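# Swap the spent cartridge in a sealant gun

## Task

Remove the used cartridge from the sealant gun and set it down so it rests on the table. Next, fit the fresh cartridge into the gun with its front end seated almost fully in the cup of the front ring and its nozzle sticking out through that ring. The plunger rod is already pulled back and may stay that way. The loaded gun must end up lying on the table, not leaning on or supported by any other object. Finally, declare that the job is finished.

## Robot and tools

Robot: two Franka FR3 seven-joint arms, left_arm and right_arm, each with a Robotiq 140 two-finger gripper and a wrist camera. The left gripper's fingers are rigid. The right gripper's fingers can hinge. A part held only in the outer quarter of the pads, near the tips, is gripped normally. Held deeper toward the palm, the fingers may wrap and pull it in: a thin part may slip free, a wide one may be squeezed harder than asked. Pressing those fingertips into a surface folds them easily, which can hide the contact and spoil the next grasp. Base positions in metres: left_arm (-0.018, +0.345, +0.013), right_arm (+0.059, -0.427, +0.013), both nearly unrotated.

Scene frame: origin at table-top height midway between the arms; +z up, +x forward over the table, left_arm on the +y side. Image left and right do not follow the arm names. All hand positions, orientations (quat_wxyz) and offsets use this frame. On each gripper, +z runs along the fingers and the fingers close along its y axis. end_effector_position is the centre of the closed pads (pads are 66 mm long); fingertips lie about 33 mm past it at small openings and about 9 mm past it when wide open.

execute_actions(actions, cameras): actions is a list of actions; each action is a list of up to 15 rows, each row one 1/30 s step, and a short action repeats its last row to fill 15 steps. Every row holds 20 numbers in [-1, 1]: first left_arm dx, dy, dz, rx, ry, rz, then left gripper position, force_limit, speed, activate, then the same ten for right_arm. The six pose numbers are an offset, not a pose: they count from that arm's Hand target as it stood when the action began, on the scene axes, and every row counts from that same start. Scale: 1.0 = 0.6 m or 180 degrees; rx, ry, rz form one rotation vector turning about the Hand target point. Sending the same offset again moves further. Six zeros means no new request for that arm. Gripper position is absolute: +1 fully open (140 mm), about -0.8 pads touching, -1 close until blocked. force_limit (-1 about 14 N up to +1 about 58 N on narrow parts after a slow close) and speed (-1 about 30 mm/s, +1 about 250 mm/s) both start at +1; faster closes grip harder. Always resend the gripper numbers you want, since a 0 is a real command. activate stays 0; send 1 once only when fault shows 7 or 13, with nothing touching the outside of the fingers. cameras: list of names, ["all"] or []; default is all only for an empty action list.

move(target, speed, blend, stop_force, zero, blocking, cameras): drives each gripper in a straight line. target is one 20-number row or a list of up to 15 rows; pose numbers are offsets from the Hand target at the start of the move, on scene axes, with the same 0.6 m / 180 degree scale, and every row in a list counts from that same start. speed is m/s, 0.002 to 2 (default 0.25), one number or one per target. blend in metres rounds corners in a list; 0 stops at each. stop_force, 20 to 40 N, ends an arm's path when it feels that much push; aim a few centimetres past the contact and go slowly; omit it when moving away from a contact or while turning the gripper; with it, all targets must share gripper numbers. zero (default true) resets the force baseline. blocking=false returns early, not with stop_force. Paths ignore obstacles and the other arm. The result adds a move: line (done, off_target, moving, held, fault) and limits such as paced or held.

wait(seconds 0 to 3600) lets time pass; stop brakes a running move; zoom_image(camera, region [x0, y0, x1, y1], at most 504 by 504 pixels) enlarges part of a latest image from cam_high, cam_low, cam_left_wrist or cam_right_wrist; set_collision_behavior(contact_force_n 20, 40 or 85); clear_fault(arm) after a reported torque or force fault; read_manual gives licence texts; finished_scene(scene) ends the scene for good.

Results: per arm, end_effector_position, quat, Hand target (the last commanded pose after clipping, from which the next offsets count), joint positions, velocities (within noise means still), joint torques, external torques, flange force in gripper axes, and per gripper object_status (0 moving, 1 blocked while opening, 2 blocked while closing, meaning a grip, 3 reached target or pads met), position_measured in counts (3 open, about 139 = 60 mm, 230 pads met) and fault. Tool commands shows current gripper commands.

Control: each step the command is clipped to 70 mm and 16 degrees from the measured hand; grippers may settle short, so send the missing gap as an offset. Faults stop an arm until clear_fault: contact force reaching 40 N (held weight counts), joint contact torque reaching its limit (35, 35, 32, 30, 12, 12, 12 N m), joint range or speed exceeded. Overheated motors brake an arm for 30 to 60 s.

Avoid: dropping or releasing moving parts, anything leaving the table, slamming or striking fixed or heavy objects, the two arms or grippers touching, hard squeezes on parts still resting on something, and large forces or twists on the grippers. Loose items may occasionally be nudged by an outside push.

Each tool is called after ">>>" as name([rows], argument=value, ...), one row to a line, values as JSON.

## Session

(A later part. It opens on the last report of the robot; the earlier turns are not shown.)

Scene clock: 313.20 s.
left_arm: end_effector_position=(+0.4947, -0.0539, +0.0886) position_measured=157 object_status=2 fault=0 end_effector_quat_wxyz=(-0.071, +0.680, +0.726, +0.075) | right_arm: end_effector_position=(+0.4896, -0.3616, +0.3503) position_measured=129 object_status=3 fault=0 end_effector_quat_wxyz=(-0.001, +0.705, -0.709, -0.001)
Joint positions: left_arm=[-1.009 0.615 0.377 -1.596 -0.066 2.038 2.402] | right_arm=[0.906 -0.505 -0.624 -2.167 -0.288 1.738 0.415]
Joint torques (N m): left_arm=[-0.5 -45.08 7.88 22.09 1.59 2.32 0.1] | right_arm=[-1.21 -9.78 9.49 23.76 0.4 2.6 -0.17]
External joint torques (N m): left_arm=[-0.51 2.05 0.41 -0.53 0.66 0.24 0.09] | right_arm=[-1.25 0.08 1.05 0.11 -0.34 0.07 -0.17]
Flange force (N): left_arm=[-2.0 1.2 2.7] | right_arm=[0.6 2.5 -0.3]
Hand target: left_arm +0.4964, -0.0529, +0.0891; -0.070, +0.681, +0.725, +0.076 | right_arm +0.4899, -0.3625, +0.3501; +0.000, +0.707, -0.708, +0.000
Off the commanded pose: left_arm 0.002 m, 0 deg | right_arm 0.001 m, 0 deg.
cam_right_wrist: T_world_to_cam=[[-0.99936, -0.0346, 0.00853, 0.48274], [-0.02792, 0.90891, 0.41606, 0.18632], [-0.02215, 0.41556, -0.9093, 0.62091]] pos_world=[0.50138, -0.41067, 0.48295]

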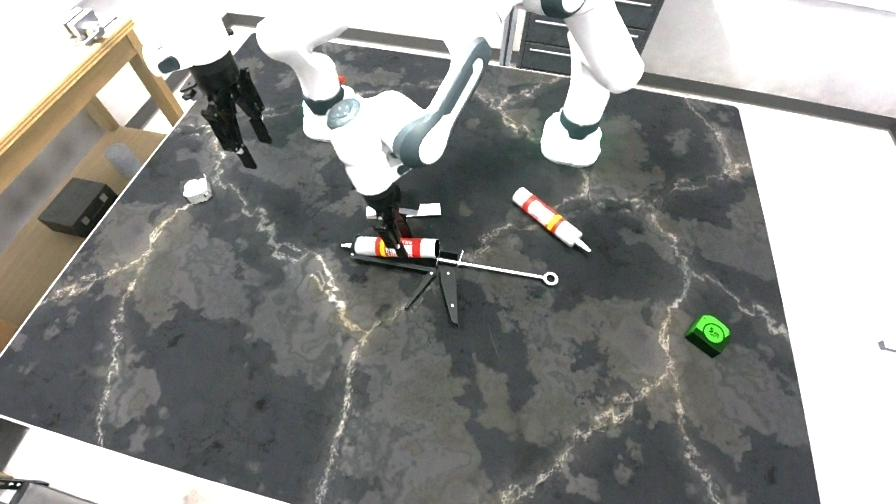

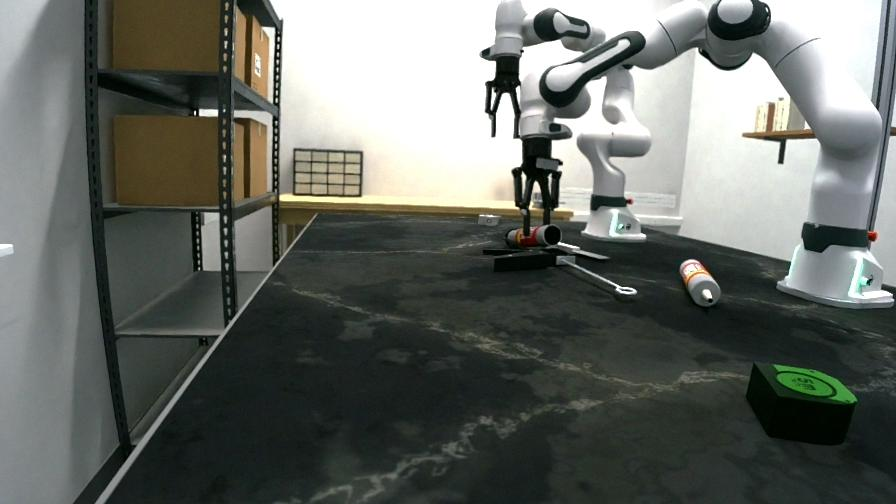

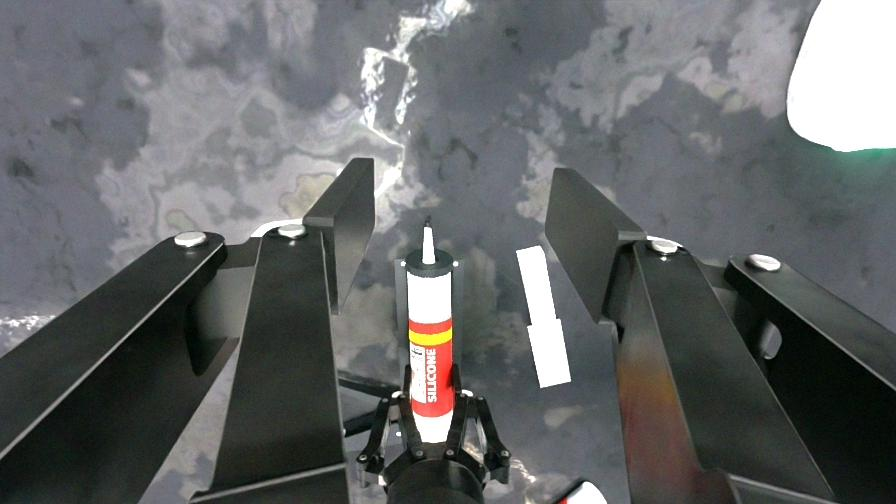

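>>> move(target=[0,0,0,0,0,0,-1,-0.3,-1,0,0.032,0.206,-0.345,0.1667,0,0,0.1,-1,-1,0], speed=0.1, cameras=["cam_high","cam_right_wrist"])

Scene clock: 329.77 s.
left_arm: end_effector_position=(+0.4947, -0.0539, +0.0886) position_measured=157 object_status=2 fault=0 end_effector_quat_wxyz=(-0.071, +0.680, +0.726, +0.075) | right_arm: end_effector_position=(+0.5070, -0.2387, +0.1423) position_measured=117 object_status=3 fault=0 end_effector_quat_wxyz=(-0.181, +0.680, -0.686, -0.186)
Joint positions: left_arm=[-1.009 0.615 0.377 -1.596 -0.066 2.038 2.402] | right_arm=[1.515 -0.475 -1.39 -2.546 0.091 2.528 0.081]
Joint velocities: left_arm=[within noise] | right_arm=[-0.001 -0.001 0 0.002 0 0 -0.007]
Joint torques (N m): left_arm=[-0.46 -45.07 7.86 22.12 1.57 2.32 0.09] | right_arm=[-0.86 2.91 12.74 19.58 -0.4 2.76 -0.14]
External joint torques (N m): left_arm=[-0.39 2.29 0.4 -0.64 0.65 0.23 0.09] | right_arm=[-0.73 0.01 0.64 0.77 -0.48 0.45 -0.13]
Flange force (N): left_arm=[-2.3 1.6 3.0] | right_arm=[-0.7 5.2 -5.8]
Hand target: left_arm +0.4964, -0.0529, +0.0891; -0.070, +0.681, +0.725, +0.076 | right_arm +0.5091, -0.2389, +0.1431; -0.183, +0.682, -0.683, -0.183
Off the commanded pose: left_arm 0.002 m, 0 deg | right_arm 0.002 m, 1 deg.
move: done
cam_right_wrist: T_world_to_cam=[[-0.99948, -0.03201, -0.00444, 0.50864], [-0.02222, 0.58088, 0.81368, 0.02388], [-0.02347, 0.81336, -0.58129, 0.43008]] pos_world=[0.519, -0.34739, 0.23283]

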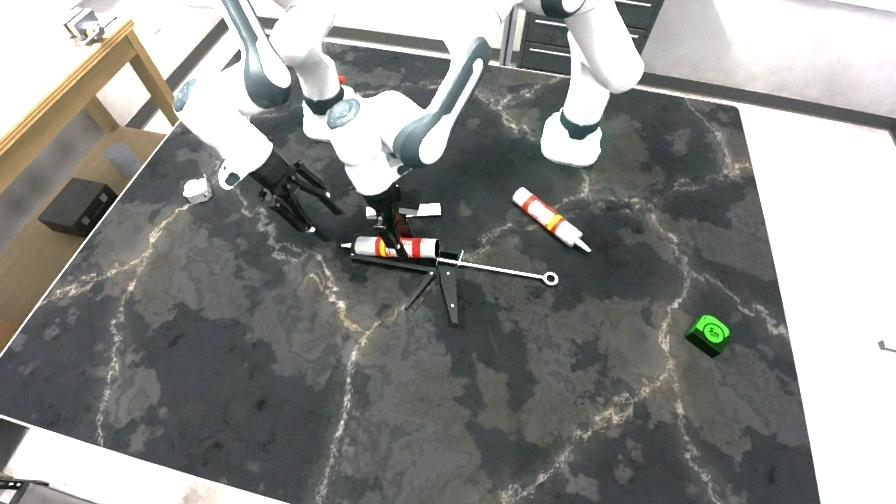

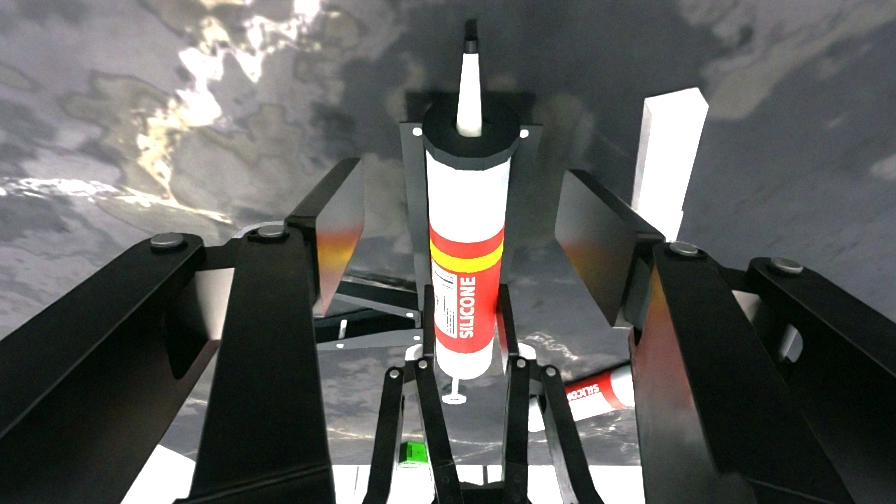

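>>> move(target=[0,0,0,0,0,0,-1,-0.3,-1,0,-0.0165,0.03,-0.065,0,0,0,0.1,-1,-1,0], speed=0.06, cameras=["cam_high","cam_right_wrist","cam_low"])

>>> zoom_image(camera="cam_low", region=[460, 170, 640, 290])

>>> zoom_image(camera="cam_high", region=[280, 165, 430, 285])

Scene clock: 347.40 s.
left_arm: end_effector_position=(+0.4947, -0.0539, +0.0886) position_measured=157 object_status=2 fault=0 end_effector_quat_wxyz=(-0.071, +0.680, +0.726, +0.075) | right_arm: end_effector_position=(+0.4981, -0.2212, +0.1039) position_measured=117 object_status=3 fault=0 end_effector_quat_wxyz=(-0.181, +0.681, -0.685, -0.184)
Joint positions: left_arm=[-1.009 0.615 0.377 -1.596 -0.066 2.038 2.402] | right_arm=[1.702 -0.47 -1.554 -2.588 0.1 2.657 0.064]
Joint velocities: left_arm=[within noise] | right_arm=[0.001 0 -0.001 0 0.001 0.004 -0.001]
Joint torques (N m): left_arm=[-0.47 -45.1 7.87 22.08 1.58 2.33 0.09] | right_arm=[-1 6.61 12.58 17.59 -0.2 2.66 -0.18]
External joint torques (N m): left_arm=[-0.36 2.01 0.47 -0.55 0.66 0.25 0.09] | right_arm=[-1.05 -0.07 0.32 0.41 0.03 0.37 -0.17]
Flange force (N): left_arm=[-1.8 1.3 2.7] | right_arm=[0.0 5.8 -7.0]
Hand target: left_arm +0.4964, -0.0529, +0.0891; -0.070, +0.681, +0.725, +0.076 | right_arm +0.4992, -0.2209, +0.1041; -0.183, +0.682, -0.683, -0.183
Off the commanded pose: left_arm 0.002 m, 0 deg | right_arm 0.001 m, 0 deg.
move: done
cam_right_wrist: T_world_to_cam=[[-0.99935, -0.03524, -0.00824, 0.49984], [-0.02722, 0.58184, 0.81285, 0.0475], [-0.02385, 0.81254, -0.58242, 0.39341]] pos_world=[0.51019, -0.32969, 0.19464]
Images, in order (width x height): cam_high 896x504, cam_low 896x504, cam_right_wrist 896x504.

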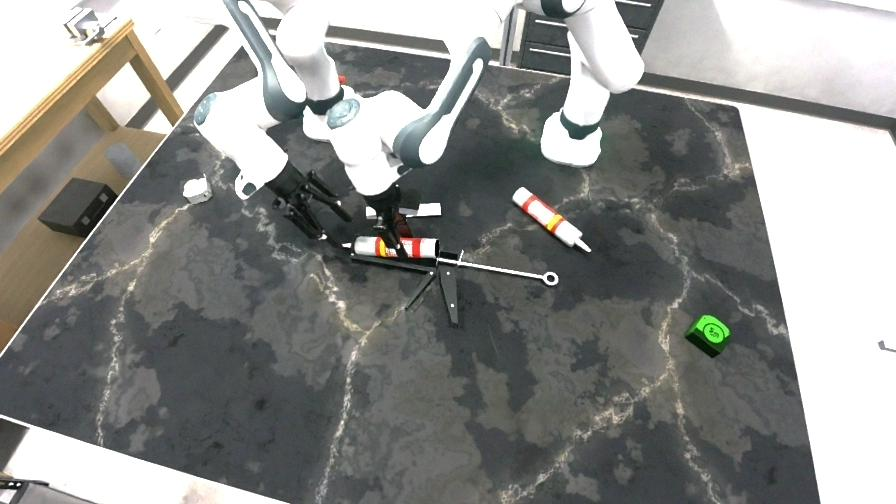

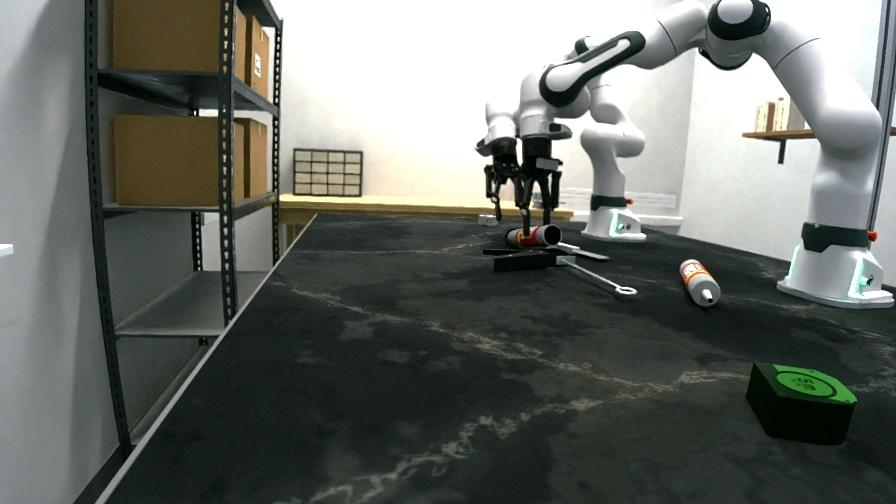

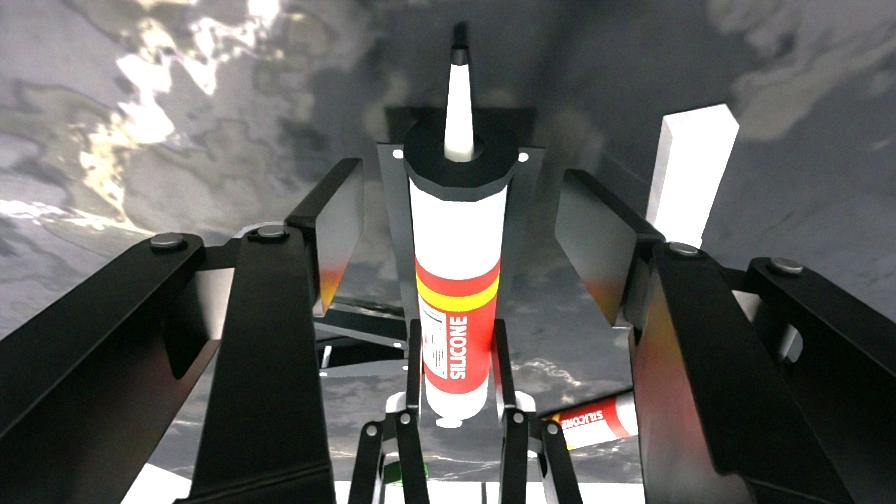

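Scaled by 2.800 from the camera's image (finer frame: 1280x720).

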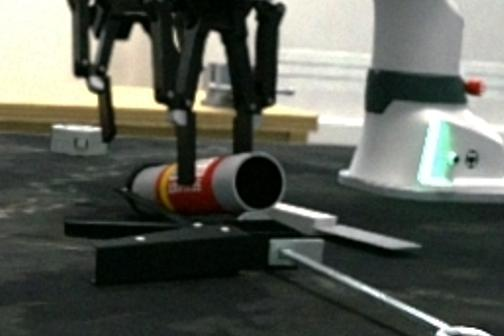

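Scaled by 3.360 from the camera's image (finer frame: 1280x720).

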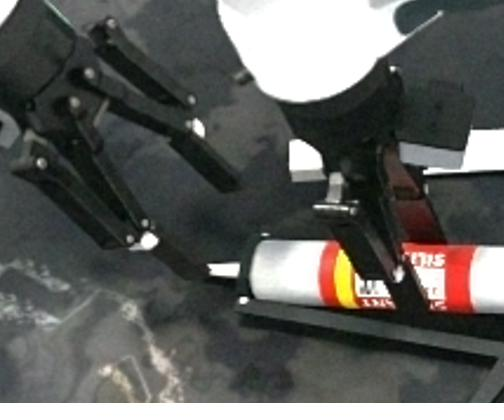

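>>> move(target=[0,0,0,0,0,0,-1,-0.3,-1,0,-0.004,0.03,-0.065,0,0,0,0.1,-1,-1,0], speed=0.04, cameras=["cam_high","cam_right_wrist","cam_low"])

>>> zoom_image(camera="cam_high", region=[280, 165, 430, 285])

Scene clock: 360.33 s.
left_arm: end_effector_position=(+0.4947, -0.0539, +0.0886) position_measured=157 object_status=2 fault=0 end_effector_quat_wxyz=(-0.071, +0.680, +0.726, +0.075) | right_arm: end_effector_position=(+0.4953, -0.2032, +0.0649) position_measured=117 object_status=3 fault=0 end_effector_quat_wxyz=(-0.181, +0.681, -0.686, -0.185)
Joint positions: left_arm=[-1.009 0.615 0.377 -1.596 -0.066 2.038 2.402] | right_arm=[1.953 -0.494 -1.779 -2.592 0.1 2.779 0.058]
Joint velocities: left_arm=[within noise] | right_arm=[0 0 0 0 0 0.004 -0.003]
Joint torques (N m): left_arm=[-0.49 -45.06 7.92 22.07 1.59 2.32 0.06] | right_arm=[-0.75 12.46 12.92 15.78 -0.78 2.67 -0.16]
External joint torques (N m): left_arm=[-0.35 2.11 0.54 -0.61 0.66 0.23 0.06] | right_arm=[-0.61 -0.04 0.39 0.4 -0.27 0.38 -0.15]
Flange force (N): left_arm=[-1.9 1.3 2.8] | right_arm=[0.2 3.0 -4.5]
Hand target: left_arm +0.4964, -0.0529, +0.0891; -0.070, +0.681, +0.725, +0.076 | right_arm +0.4968, -0.2029, +0.0651; -0.183, +0.682, -0.683, -0.183
Off the commanded pose: left_arm 0.002 m, 0 deg | right_arm 0.002 m, 0 deg.
move: done
cam_right_wrist: T_world_to_cam=[[-0.99941, -0.03358, -0.00662, 0.49756], [-0.02492, 0.58125, 0.81334, 0.0673], [-0.02346, 0.81303, -0.58174, 0.3558]] pos_world=[0.50729, -0.31169, 0.15554]
Images, in order (width x height): cam_high 896x504, cam_low 896x504, cam_right_wrist 896x504.

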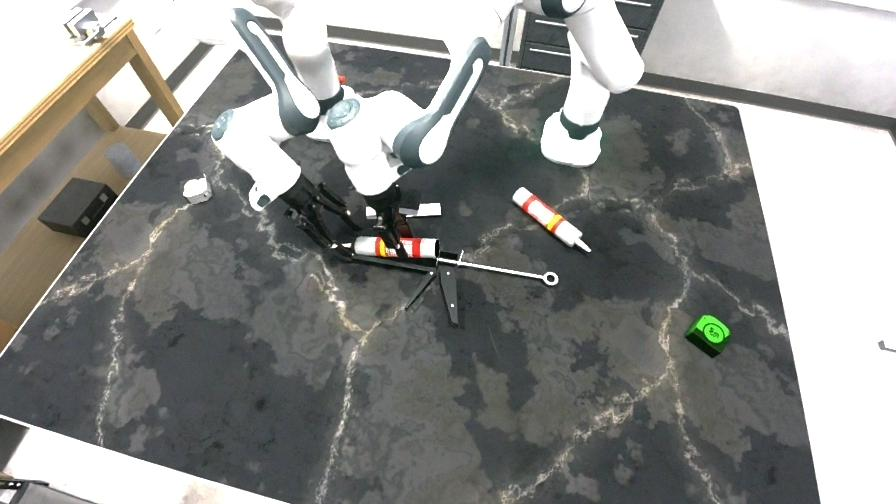

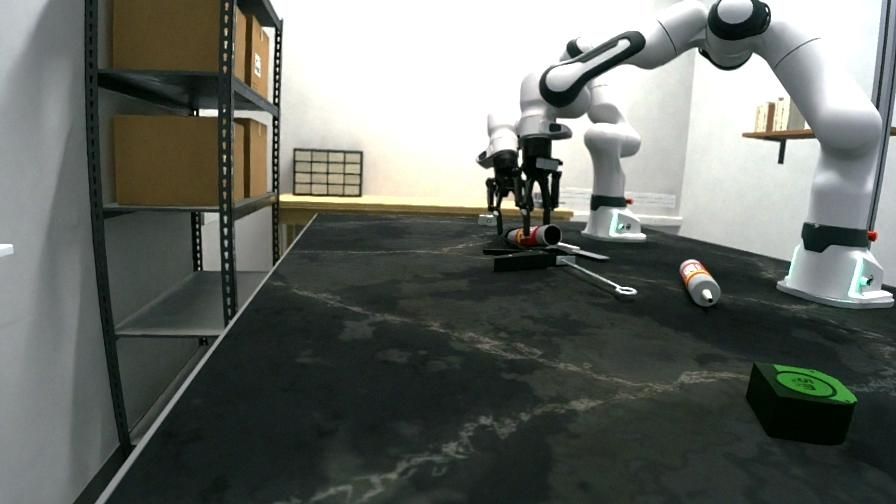

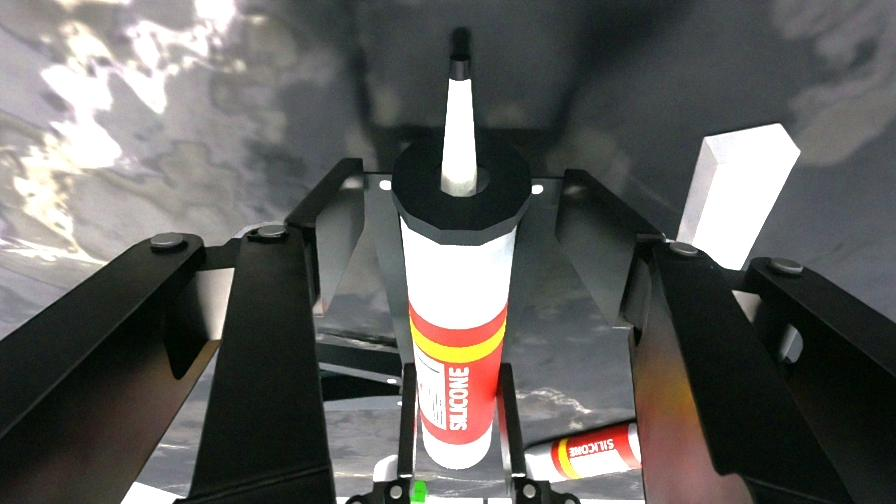

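Scaled by 3.360 from the camera's image (finer frame: 1280x720).

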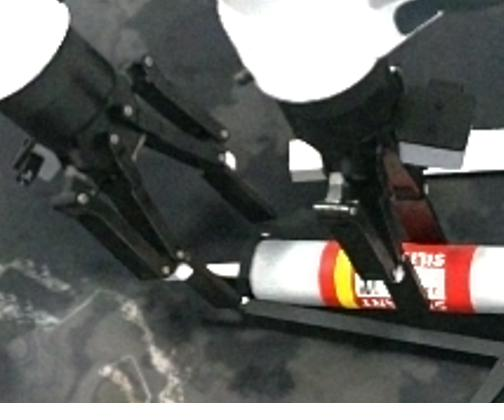

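>>> move([
  [0,0,0,0,0,0,-1,-0.3,-1,0,-0.001,0.0135,-0.0138,0,0,0,0.1,-1,-1,0],
  [0,0,0,0,0,0,-1,-0.3,-1,0,-0.001,0.0135,-0.0138,0,0,0,-1,-0.1,-1,0],
], speed=0.02, cameras=["cam_high","cam_right_wrist","cam_low"])

>>> zoom_image(camera="cam_high", region=[280, 165, 430, 285])

Scene clock: 370.43 s.
left_arm: end_effector_position=(+0.4963, -0.0526, +0.0889) position_measured=157 object_status=2 fault=0 end_effector_quat_wxyz=(-0.071, +0.679, +0.727, +0.076) | right_arm: end_effector_position=(+0.4992, -0.1950, +0.0587) position_measured=147 object_status=0 fault=0 end_effector_quat_wxyz=(-0.185, +0.683, -0.683, -0.181)
Joint positions: left_arm=[-1.008 0.615 0.379 -1.596 -0.065 2.04 2.402] | right_arm=[2.021 -0.502 -1.829 -2.584 0.1 2.815 0.058]
Joint torques (N m): left_arm=[-1.25 -44.99 6.85 22.15 1.29 2.09 0.1] | right_arm=[-0.03 13.73 11.63 12.84 -0.63 2.12 -0.01]
External joint torques (N m): left_arm=[-1.19 2.11 -0.62 -0.48 0.36 0 0.1] | right_arm=[-0.02 -0.24 -1.16 -2.23 -0.05 -0.19 0]
Flange force (N): left_arm=[-3.5 1.0 2.2] | right_arm=[3.0 2.6 4.7]
Hand target: left_arm +0.4964, -0.0529, +0.0891; -0.070, +0.681, +0.725, +0.076 | right_arm +0.4962, -0.1948, +0.0569; -0.183, +0.682, -0.683, -0.183
Off the commanded pose: left_arm 0.000 m, 0 deg | right_arm 0.003 m, 0 deg.
move: done
cam_right_wrist: T_world_to_cam=[[-0.99914, -0.03645, -0.0198, 0.50173], [-0.03731, 0.58116, 0.81293, 0.07383], [-0.01812, 0.81297, -0.58202, 0.34302]] pos_world=[0.51026, -0.30349, 0.14956]
Images, in order (width x height): cam_high 896x504, cam_low 896x504, cam_right_wrist 896x504.

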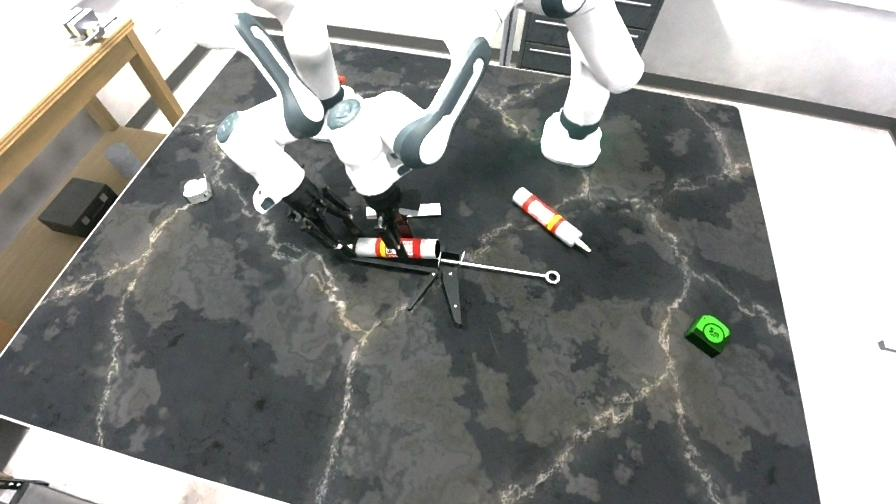

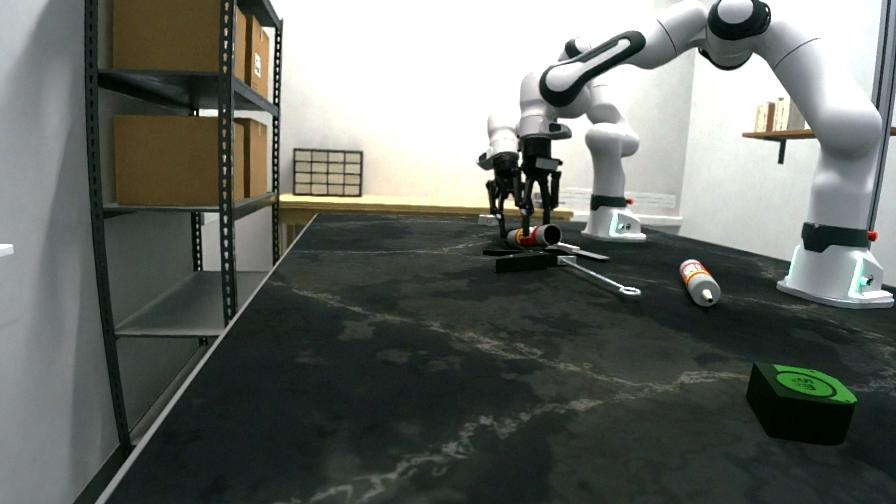

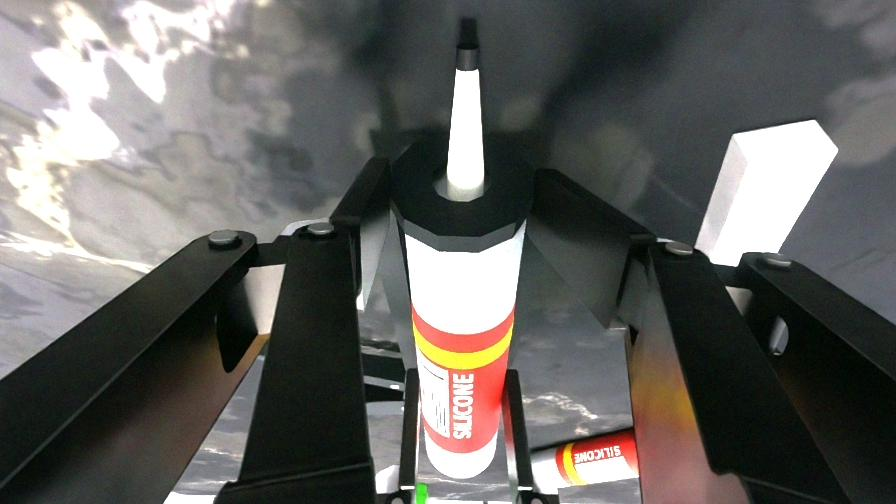

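Scaled by 3.360 from the camera's image (finer frame: 1280x720).

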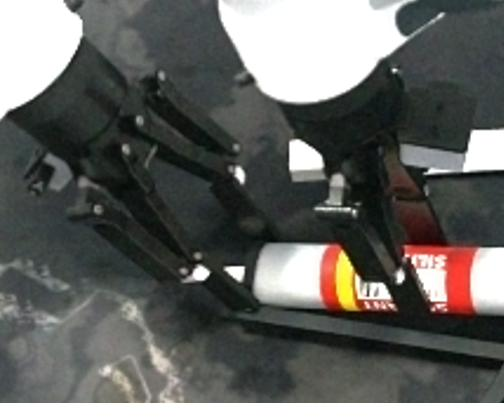

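>>> execute_actions([
  [[0,0,0,0,0,0,-1,-0.3,-1,0,0,0,0,0,0,0,-1,-0.1,-1,0]],
], cameras=["cam_right_wrist","cam_high"])

>>> zoom_image(camera="cam_right_wrist", region=[320, 100, 600, 300])

Scene clock: 374.97 s.
left_arm: end_effector_position=(+0.4963, -0.0526, +0.0889) position_measured=157 object_status=2 fault=0 end_effector_quat_wxyz=(-0.071, +0.679, +0.727, +0.076) | right_arm: end_effector_position=(+0.4992, -0.1950, +0.0587) position_measured=147 object_status=2 fault=0 end_effector_quat_wxyz=(-0.185, +0.683, -0.683, -0.181)
Joint positions: left_arm=[-1.008 0.615 0.379 -1.596 -0.065 2.04 2.402] | right_arm=[2.021 -0.502 -1.829 -2.584 0.1 2.815 0.058]
Joint torques (N m): left_arm=[-1.17 -45.02 6.86 22.16 1.28 2.09 0.11] | right_arm=[-0.02 13.75 11.68 12.92 -0.63 2.11 0.06]
External joint torques (N m): left_arm=[-1.29 1.87 -0.7 -0.34 0.35 0.03 0.1] | right_arm=[0.01 -0.25 -1.09 -2.14 -0.05 -0.21 0.07]
Flange force (N): left_arm=[-3.4 0.8 1.9] | right_arm=[2.7 2.4 4.6]
Hand target: left_arm +0.4964, -0.0529, +0.0891; -0.070, +0.681, +0.725, +0.076 | right_arm +0.4962, -0.1948, +0.0569; -0.183, +0.682, -0.683, -0.183
Off the commanded pose: left_arm 0.000 m, 0 deg | right_arm 0.003 m, 0 deg.
cam_right_wrist: T_world_to_cam=[[-0.99914, -0.03645, -0.0198, 0.50173], [-0.03731, 0.58116, 0.81293, 0.07383], [-0.01812, 0.81297, -0.58202, 0.34302]] pos_world=[0.51026, -0.30349, 0.14956]
Images, in order (width x height): cam_high 896x504, cam_right_wrist 896x504.

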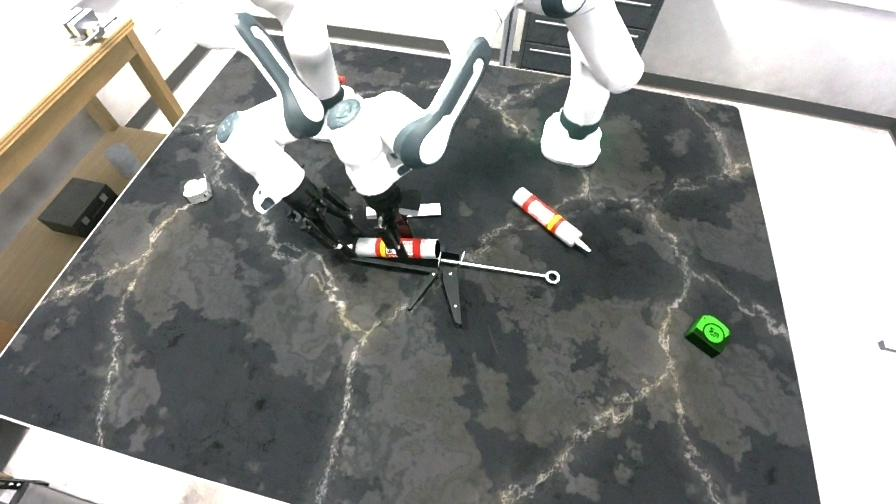

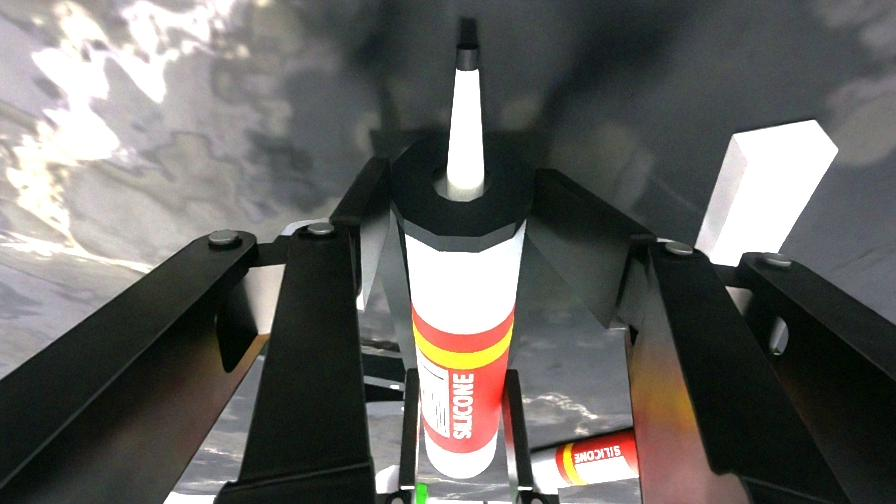

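Scaled by 1.800 from the camera's image (finer frame: 1280x720).

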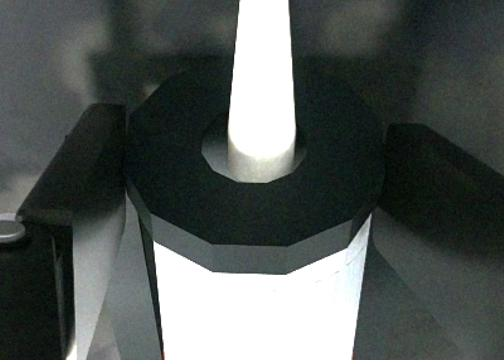

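>>> move(target=[-0.001,0.0131,0.0028,0,0,0,-1,-0.3,-1,0,0,0,0,0,0,0,-1,-0.1,-1,0], speed=0.02, cameras=["cam_right_wrist","cam_high"])

>>> zoom_image(camera="cam_right_wrist", region=[320, 100, 600, 300])

Scene clock: 381.67 s.
left_arm: end_effector_position=(+0.4954, -0.0455, +0.0905) position_measured=157 object_status=2 fault=0 end_effector_quat_wxyz=(-0.070, +0.678, +0.728, +0.076) | right_arm: end_effector_position=(+0.4992, -0.1950, +0.0587) position_measured=147 object_status=2 fault=0 end_effector_quat_wxyz=(-0.185, +0.683, -0.683, -0.181)
Joint positions: left_arm=[-1.007 0.596 0.382 -1.624 -0.06 2.05 2.404] | right_arm=[2.021 -0.502 -1.829 -2.584 0.1 2.815 0.058]
Joint velocities: left_arm=[-0.002 0 -0.001 -0.002 0 0.004 0] | right_arm=[within noise]
Joint torques (N m): left_arm=[-0.65 -44.67 6.89 21.9 1.41 2 0.28] | right_arm=[-0.02 13.72 11.66 12.86 -0.64 2.11 0.01]
External joint torques (N m): left_arm=[-0.39 1.76 -0.29 -0.7 0.5 -0.08 0.28] | right_arm=[0.02 -0.26 -1.11 -2.18 -0.06 -0.2 0.02]
Flange force (N): left_arm=[-1.6 1.0 2.2] | right_arm=[2.9 2.4 4.7]
Hand target: left_arm +0.4958, -0.0450, +0.0908; -0.070, +0.681, +0.725, +0.076 | right_arm +0.4962, -0.1948, +0.0569; -0.183, +0.682, -0.683, -0.183
Off the commanded pose: left_arm 0.001 m, 0 deg | right_arm 0.003 m, 0 deg.
move: done
cam_right_wrist: T_world_to_cam=[[-0.99914, -0.03645, -0.0198, 0.50173], [-0.03731, 0.58116, 0.81293, 0.07383], [-0.01812, 0.81297, -0.58202, 0.34302]] pos_world=[0.51026, -0.30349, 0.14956]
Images, in order (width x height): cam_high 896x504, cam_right_wrist 896x504.

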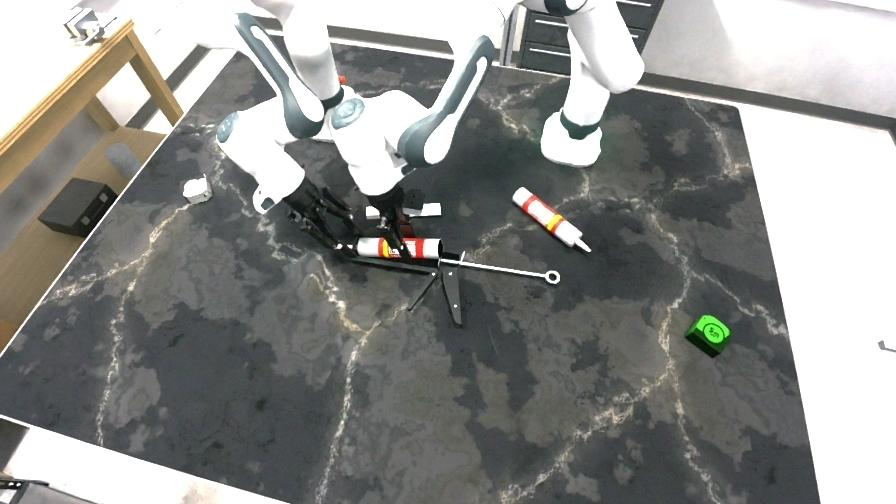

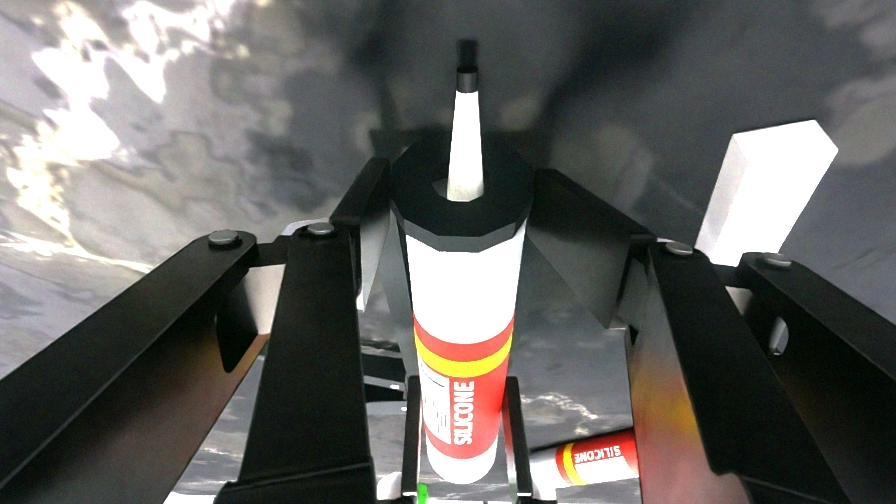

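Scaled by 1.800 from the camera's image (finer frame: 1280x720).

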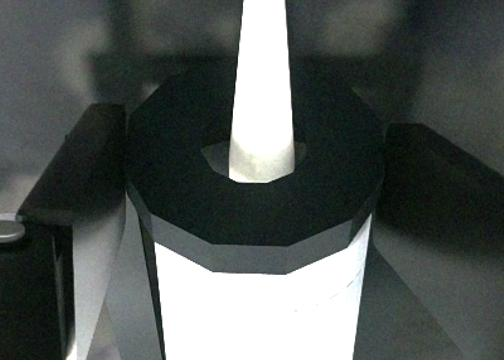

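>>> move(target=[-0.001,0.0245,0.0052,0,0,0,-1,-0.3,-1,0,0,0,0,0,0,0,-1,-0.1,-1,0], speed=0.03, cameras=["cam_right_wrist","cam_high"])

>>> zoom_image(camera="cam_right_wrist", region=[320, 100, 600, 300])

Scene clock: 386.77 s.
left_arm: end_effector_position=(+0.4944, -0.0306, +0.0933) position_measured=157 object_status=2 fault=0 end_effector_quat_wxyz=(-0.071, +0.678, +0.728, +0.075) | right_arm: end_effector_position=(+0.4992, -0.1950, +0.0587) position_measured=147 object_status=2 fault=0 end_effector_quat_wxyz=(-0.185, +0.683, -0.683, -0.181)
Joint positions: left_arm=[-1.003 0.562 0.388 -1.673 -0.049 2.067 2.414] | right_arm=[2.021 -0.502 -1.829 -2.584 0.1 2.815 0.058]
Joint velocities: left_arm=[0 0 0 -0.001 0.002 0.004 0.007] | right_arm=[within noise]
Joint torques (N m): left_arm=[-0.55 -43.79 6.81 21.43 1.32 2.15 0.29] | right_arm=[0 13.75 11.64 12.89 -0.65 2.09 0.02]
External joint torques (N m): left_arm=[-0.38 1.62 -0.2 -1.13 0.42 0.07 0.29] | right_arm=[0.02 -0.27 -1.15 -2.19 -0.07 -0.23 0.04]
Flange force (N): left_arm=[0.4 -0.9 2.9] | right_arm=[2.9 2.3 4.9]
Hand target: left_arm +0.4952, -0.0303, +0.0939; -0.070, +0.681, +0.725, +0.076 | right_arm +0.4962, -0.1948, +0.0569; -0.183, +0.682, -0.683, -0.183
Off the commanded pose: left_arm 0.001 m, 0 deg | right_arm 0.003 m, 0 deg.
move: done
cam_right_wrist: T_world_to_cam=[[-0.99914, -0.03645, -0.0198, 0.50173], [-0.03731, 0.58116, 0.81293, 0.07383], [-0.01812, 0.81297, -0.58202, 0.34302]] pos_world=[0.51026, -0.30349, 0.14956]
Images, in order (width x height): cam_high 896x504, cam_right_wrist 896x504.

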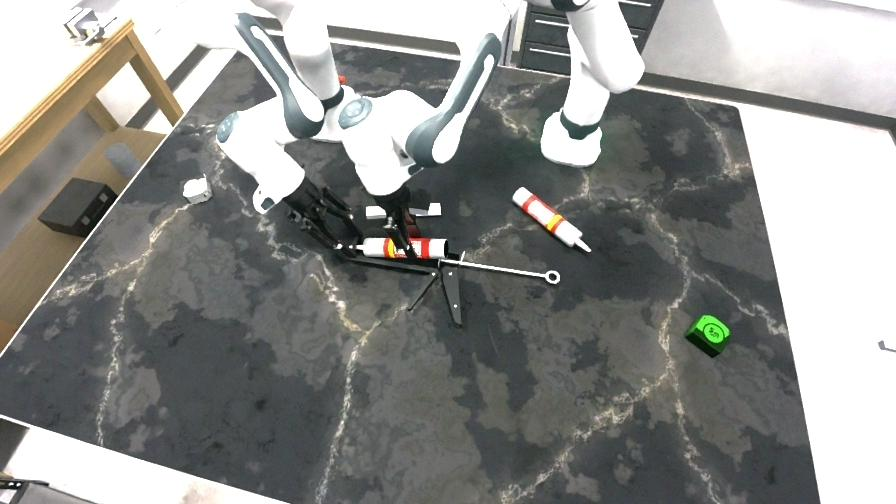

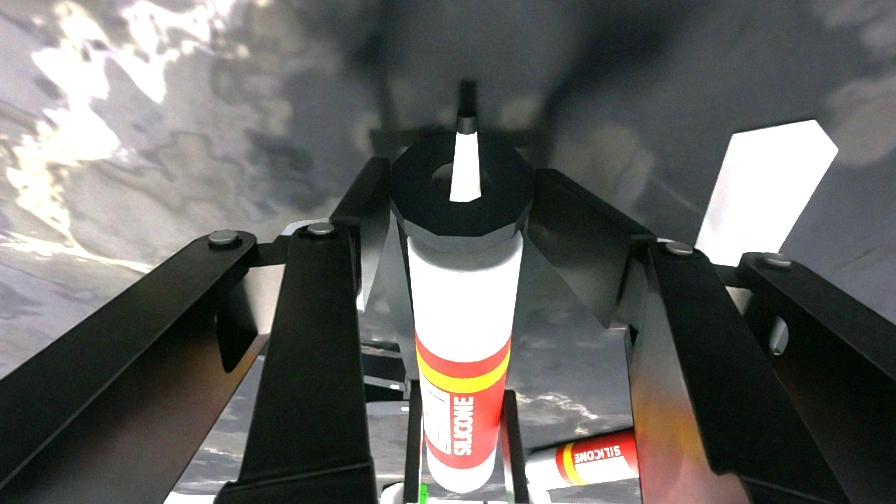

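Scaled by 1.800 from the camera's image (finer frame: 1280x720).

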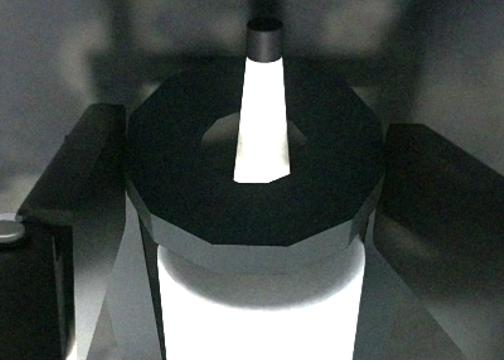

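>>> move([
  [-0.001,0,0.005,0,0,0,-1,-0.3,-1,0,0,0,0,0,0,0,-1,-0.1,-1,0],
  [-0.002,0.0735,0.0230,0,0,0,-1,-0.3,-1,0,0,0,0,0,0,0,-1,-0.1,-1,0],
], speed=0.04, cameras=["cam_right_wrist","cam_high"])

>>> zoom_image(camera="cam_right_wrist", region=[320, 100, 600, 300])

Scene clock: 392.40 s.
left_arm: end_effector_position=(+0.4921, +0.0133, +0.1066) position_measured=157 object_status=2 fault=0 end_effector_quat_wxyz=(-0.072, +0.679, +0.727, +0.075) | right_arm: end_effector_position=(+0.4992, -0.1950, +0.0587) position_measured=147 object_status=2 fault=0 end_effector_quat_wxyz=(-0.185, +0.683, -0.683, -0.181)
Joint positions: left_arm=[-0.99 0.459 0.412 -1.802 -0.014 2.1 2.451] | right_arm=[2.021 -0.502 -1.829 -2.584 0.1 2.815 0.058]
Joint velocities: left_arm=[-0.001 0.001 0 0 -0.001 0.003 0.005] | right_arm=[within noise]
Joint torques (N m): left_arm=[-0.32 -40.81 6.46 22.11 1.43 2.35 0.16] | right_arm=[0.02 13.74 11.64 12.87 -0.64 2.05 0.01]
External joint torques (N m): left_arm=[-0.32 1.23 0.14 -0.35 0.56 0.26 0.16] | right_arm=[0.15 -0.22 -1.04 -2.24 -0.07 -0.27 0.02]
Flange force (N): left_arm=[-0.8 0.6 2.0] | right_arm=[2.7 2.3 4.9]
Hand target: left_arm +0.4940, +0.0138, +0.1077; -0.070, +0.681, +0.725, +0.076 | right_arm +0.4962, -0.1948, +0.0569; -0.183, +0.682, -0.683, -0.183
Off the commanded pose: left_arm 0.002 m, 0 deg | right_arm 0.003 m, 0 deg.
move: done
cam_right_wrist: T_world_to_cam=[[-0.99914, -0.03645, -0.0198, 0.50173], [-0.03731, 0.58116, 0.81293, 0.07383], [-0.01812, 0.81297, -0.58202, 0.34302]] pos_world=[0.51026, -0.30349, 0.14956]
Images, in order (width x height): cam_high 896x504, cam_right_wrist 896x504.

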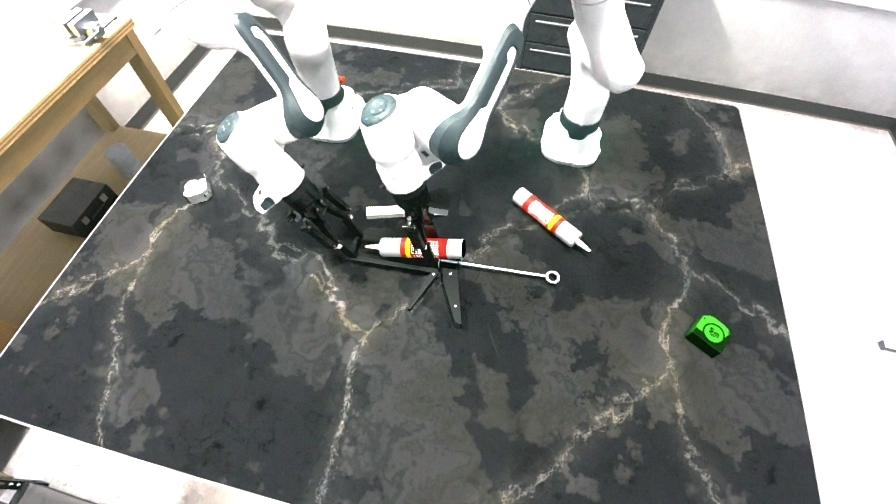

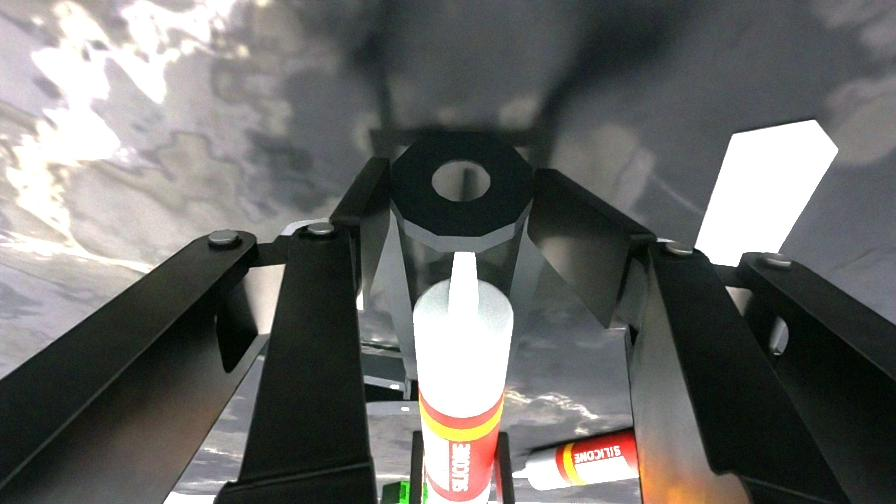

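Scaled by 1.800 from the camera's image (finer frame: 1280x720).

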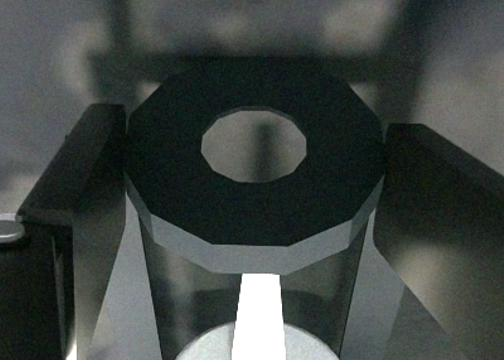

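>>> move([
  [0,0.03,0.2,-0.0667,0,0,-1,-0.3,-1,0,0,0,0,0,0,0,-1,-0.1,-1,0],
  [0.26,0.41,0.2,-0.0613,-0.0326,0.3101,-1,-0.3,-1,0,0,0,0,0,0,0,-1,-0.1,-1,0],
], speed=0.15, blend=0.04, cameras=["cam_right_wrist","cam_high","cam_left_wrist"])

Scene clock: 415.53 s.
left_arm: end_effector_position=(+0.6499, +0.2596, +0.2272) position_measured=157 object_status=2 fault=0 end_effector_quat_wxyz=(+0.002, +0.265, +0.964, +0.001) | right_arm: end_effector_position=(+0.4992, -0.1950, +0.0587) position_measured=147 object_status=2 fault=0 end_effector_quat_wxyz=(-0.185, +0.683, -0.683, -0.181)
Joint positions: left_arm=[-0.657 0.476 0.689 -1.543 -0.313 1.909 2.162] | right_arm=[2.021 -0.502 -1.829 -2.584 0.1 2.815 0.058]
Joint velocities: left_arm=[0.001 0 0 0.001 0.001 0 -0.006] | right_arm=[within noise]
Joint torques (N m): left_arm=[-0.59 -37.52 10.42 24.42 0.38 2.4 -0.29] | right_arm=[0.02 13.79 11.63 12.87 -0.62 2.04 -0.02]
External joint torques (N m): left_arm=[-0.59 2.67 0.83 0.85 -0.46 -0.06 -0.29] | right_arm=[0.09 -0.22 -1.12 -2.26 -0.04 -0.28 -0.01]
Flange force (N): left_arm=[-12.0 4.5 0.0] | right_arm=[2.9 2.3 4.9]
Hand target: left_arm +0.6500, +0.2598, +0.2277; +0.002, +0.262, +0.965, +0.000 | right_arm +0.4962, -0.1948, +0.0569; -0.183, +0.682, -0.683, -0.183
Off the commanded pose: left_arm 0.001 m, 0 deg | right_arm 0.003 m, 0 deg.
move: done
cam_left_wrist: T_world_to_cam=[[0.46869, 0.88327, 0.01254, -0.53339], [0.8507, -0.45514, 0.26296, -0.47427], [0.23797, -0.11258, -0.96473, 0.24044]] pos_world=[0.59624, 0.28234, 0.36337]
cam_right_wrist: T_world_to_cam=[[-0.99914, -0.03645, -0.0198, 0.50173], [-0.03731, 0.58116, 0.81293, 0.07383], [-0.01812, 0.81297, -0.58202, 0.34302]] pos_world=[0.51026, -0.30349, 0.14956]
Images, in order (width x height): cam_high 896x504, cam_left_wrist 896x504, cam_right_wrist 896x504.

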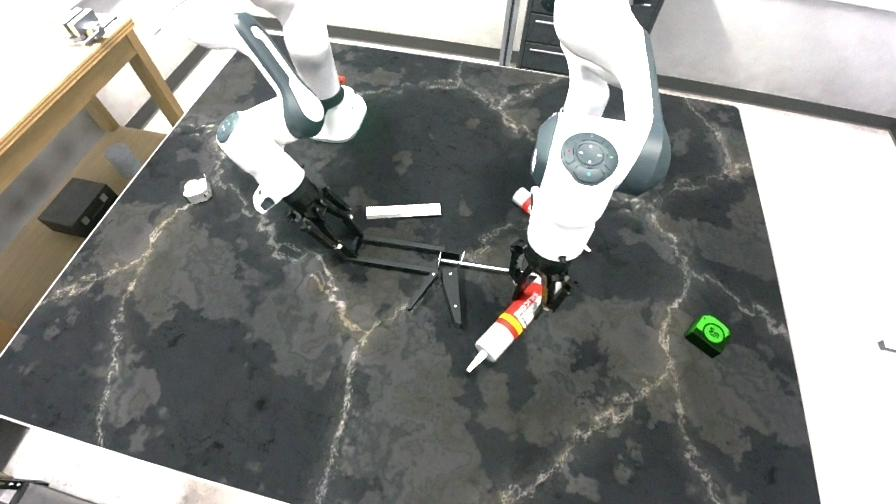

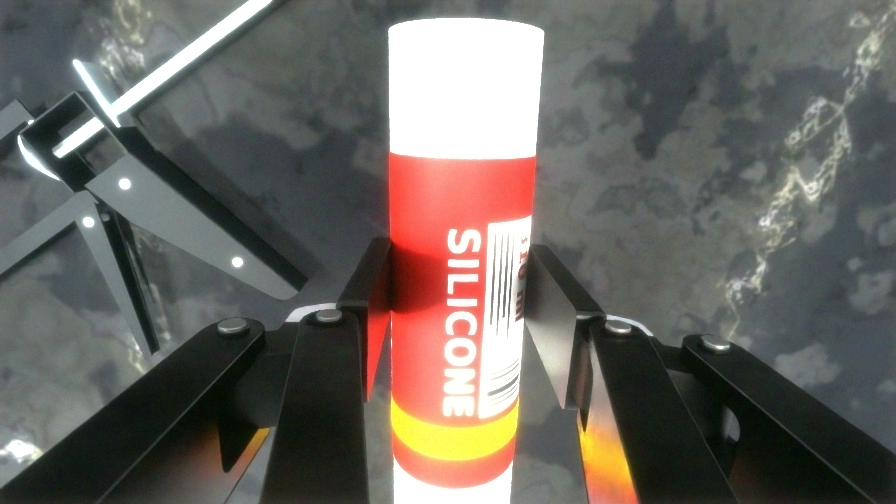

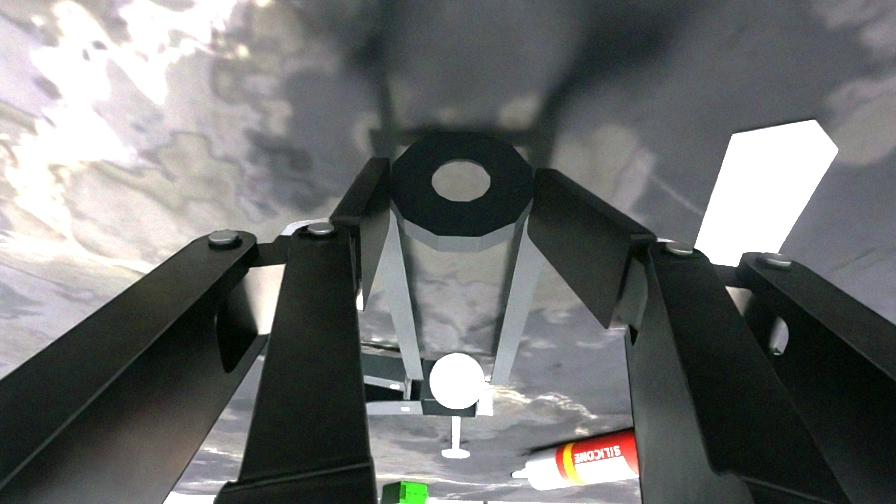

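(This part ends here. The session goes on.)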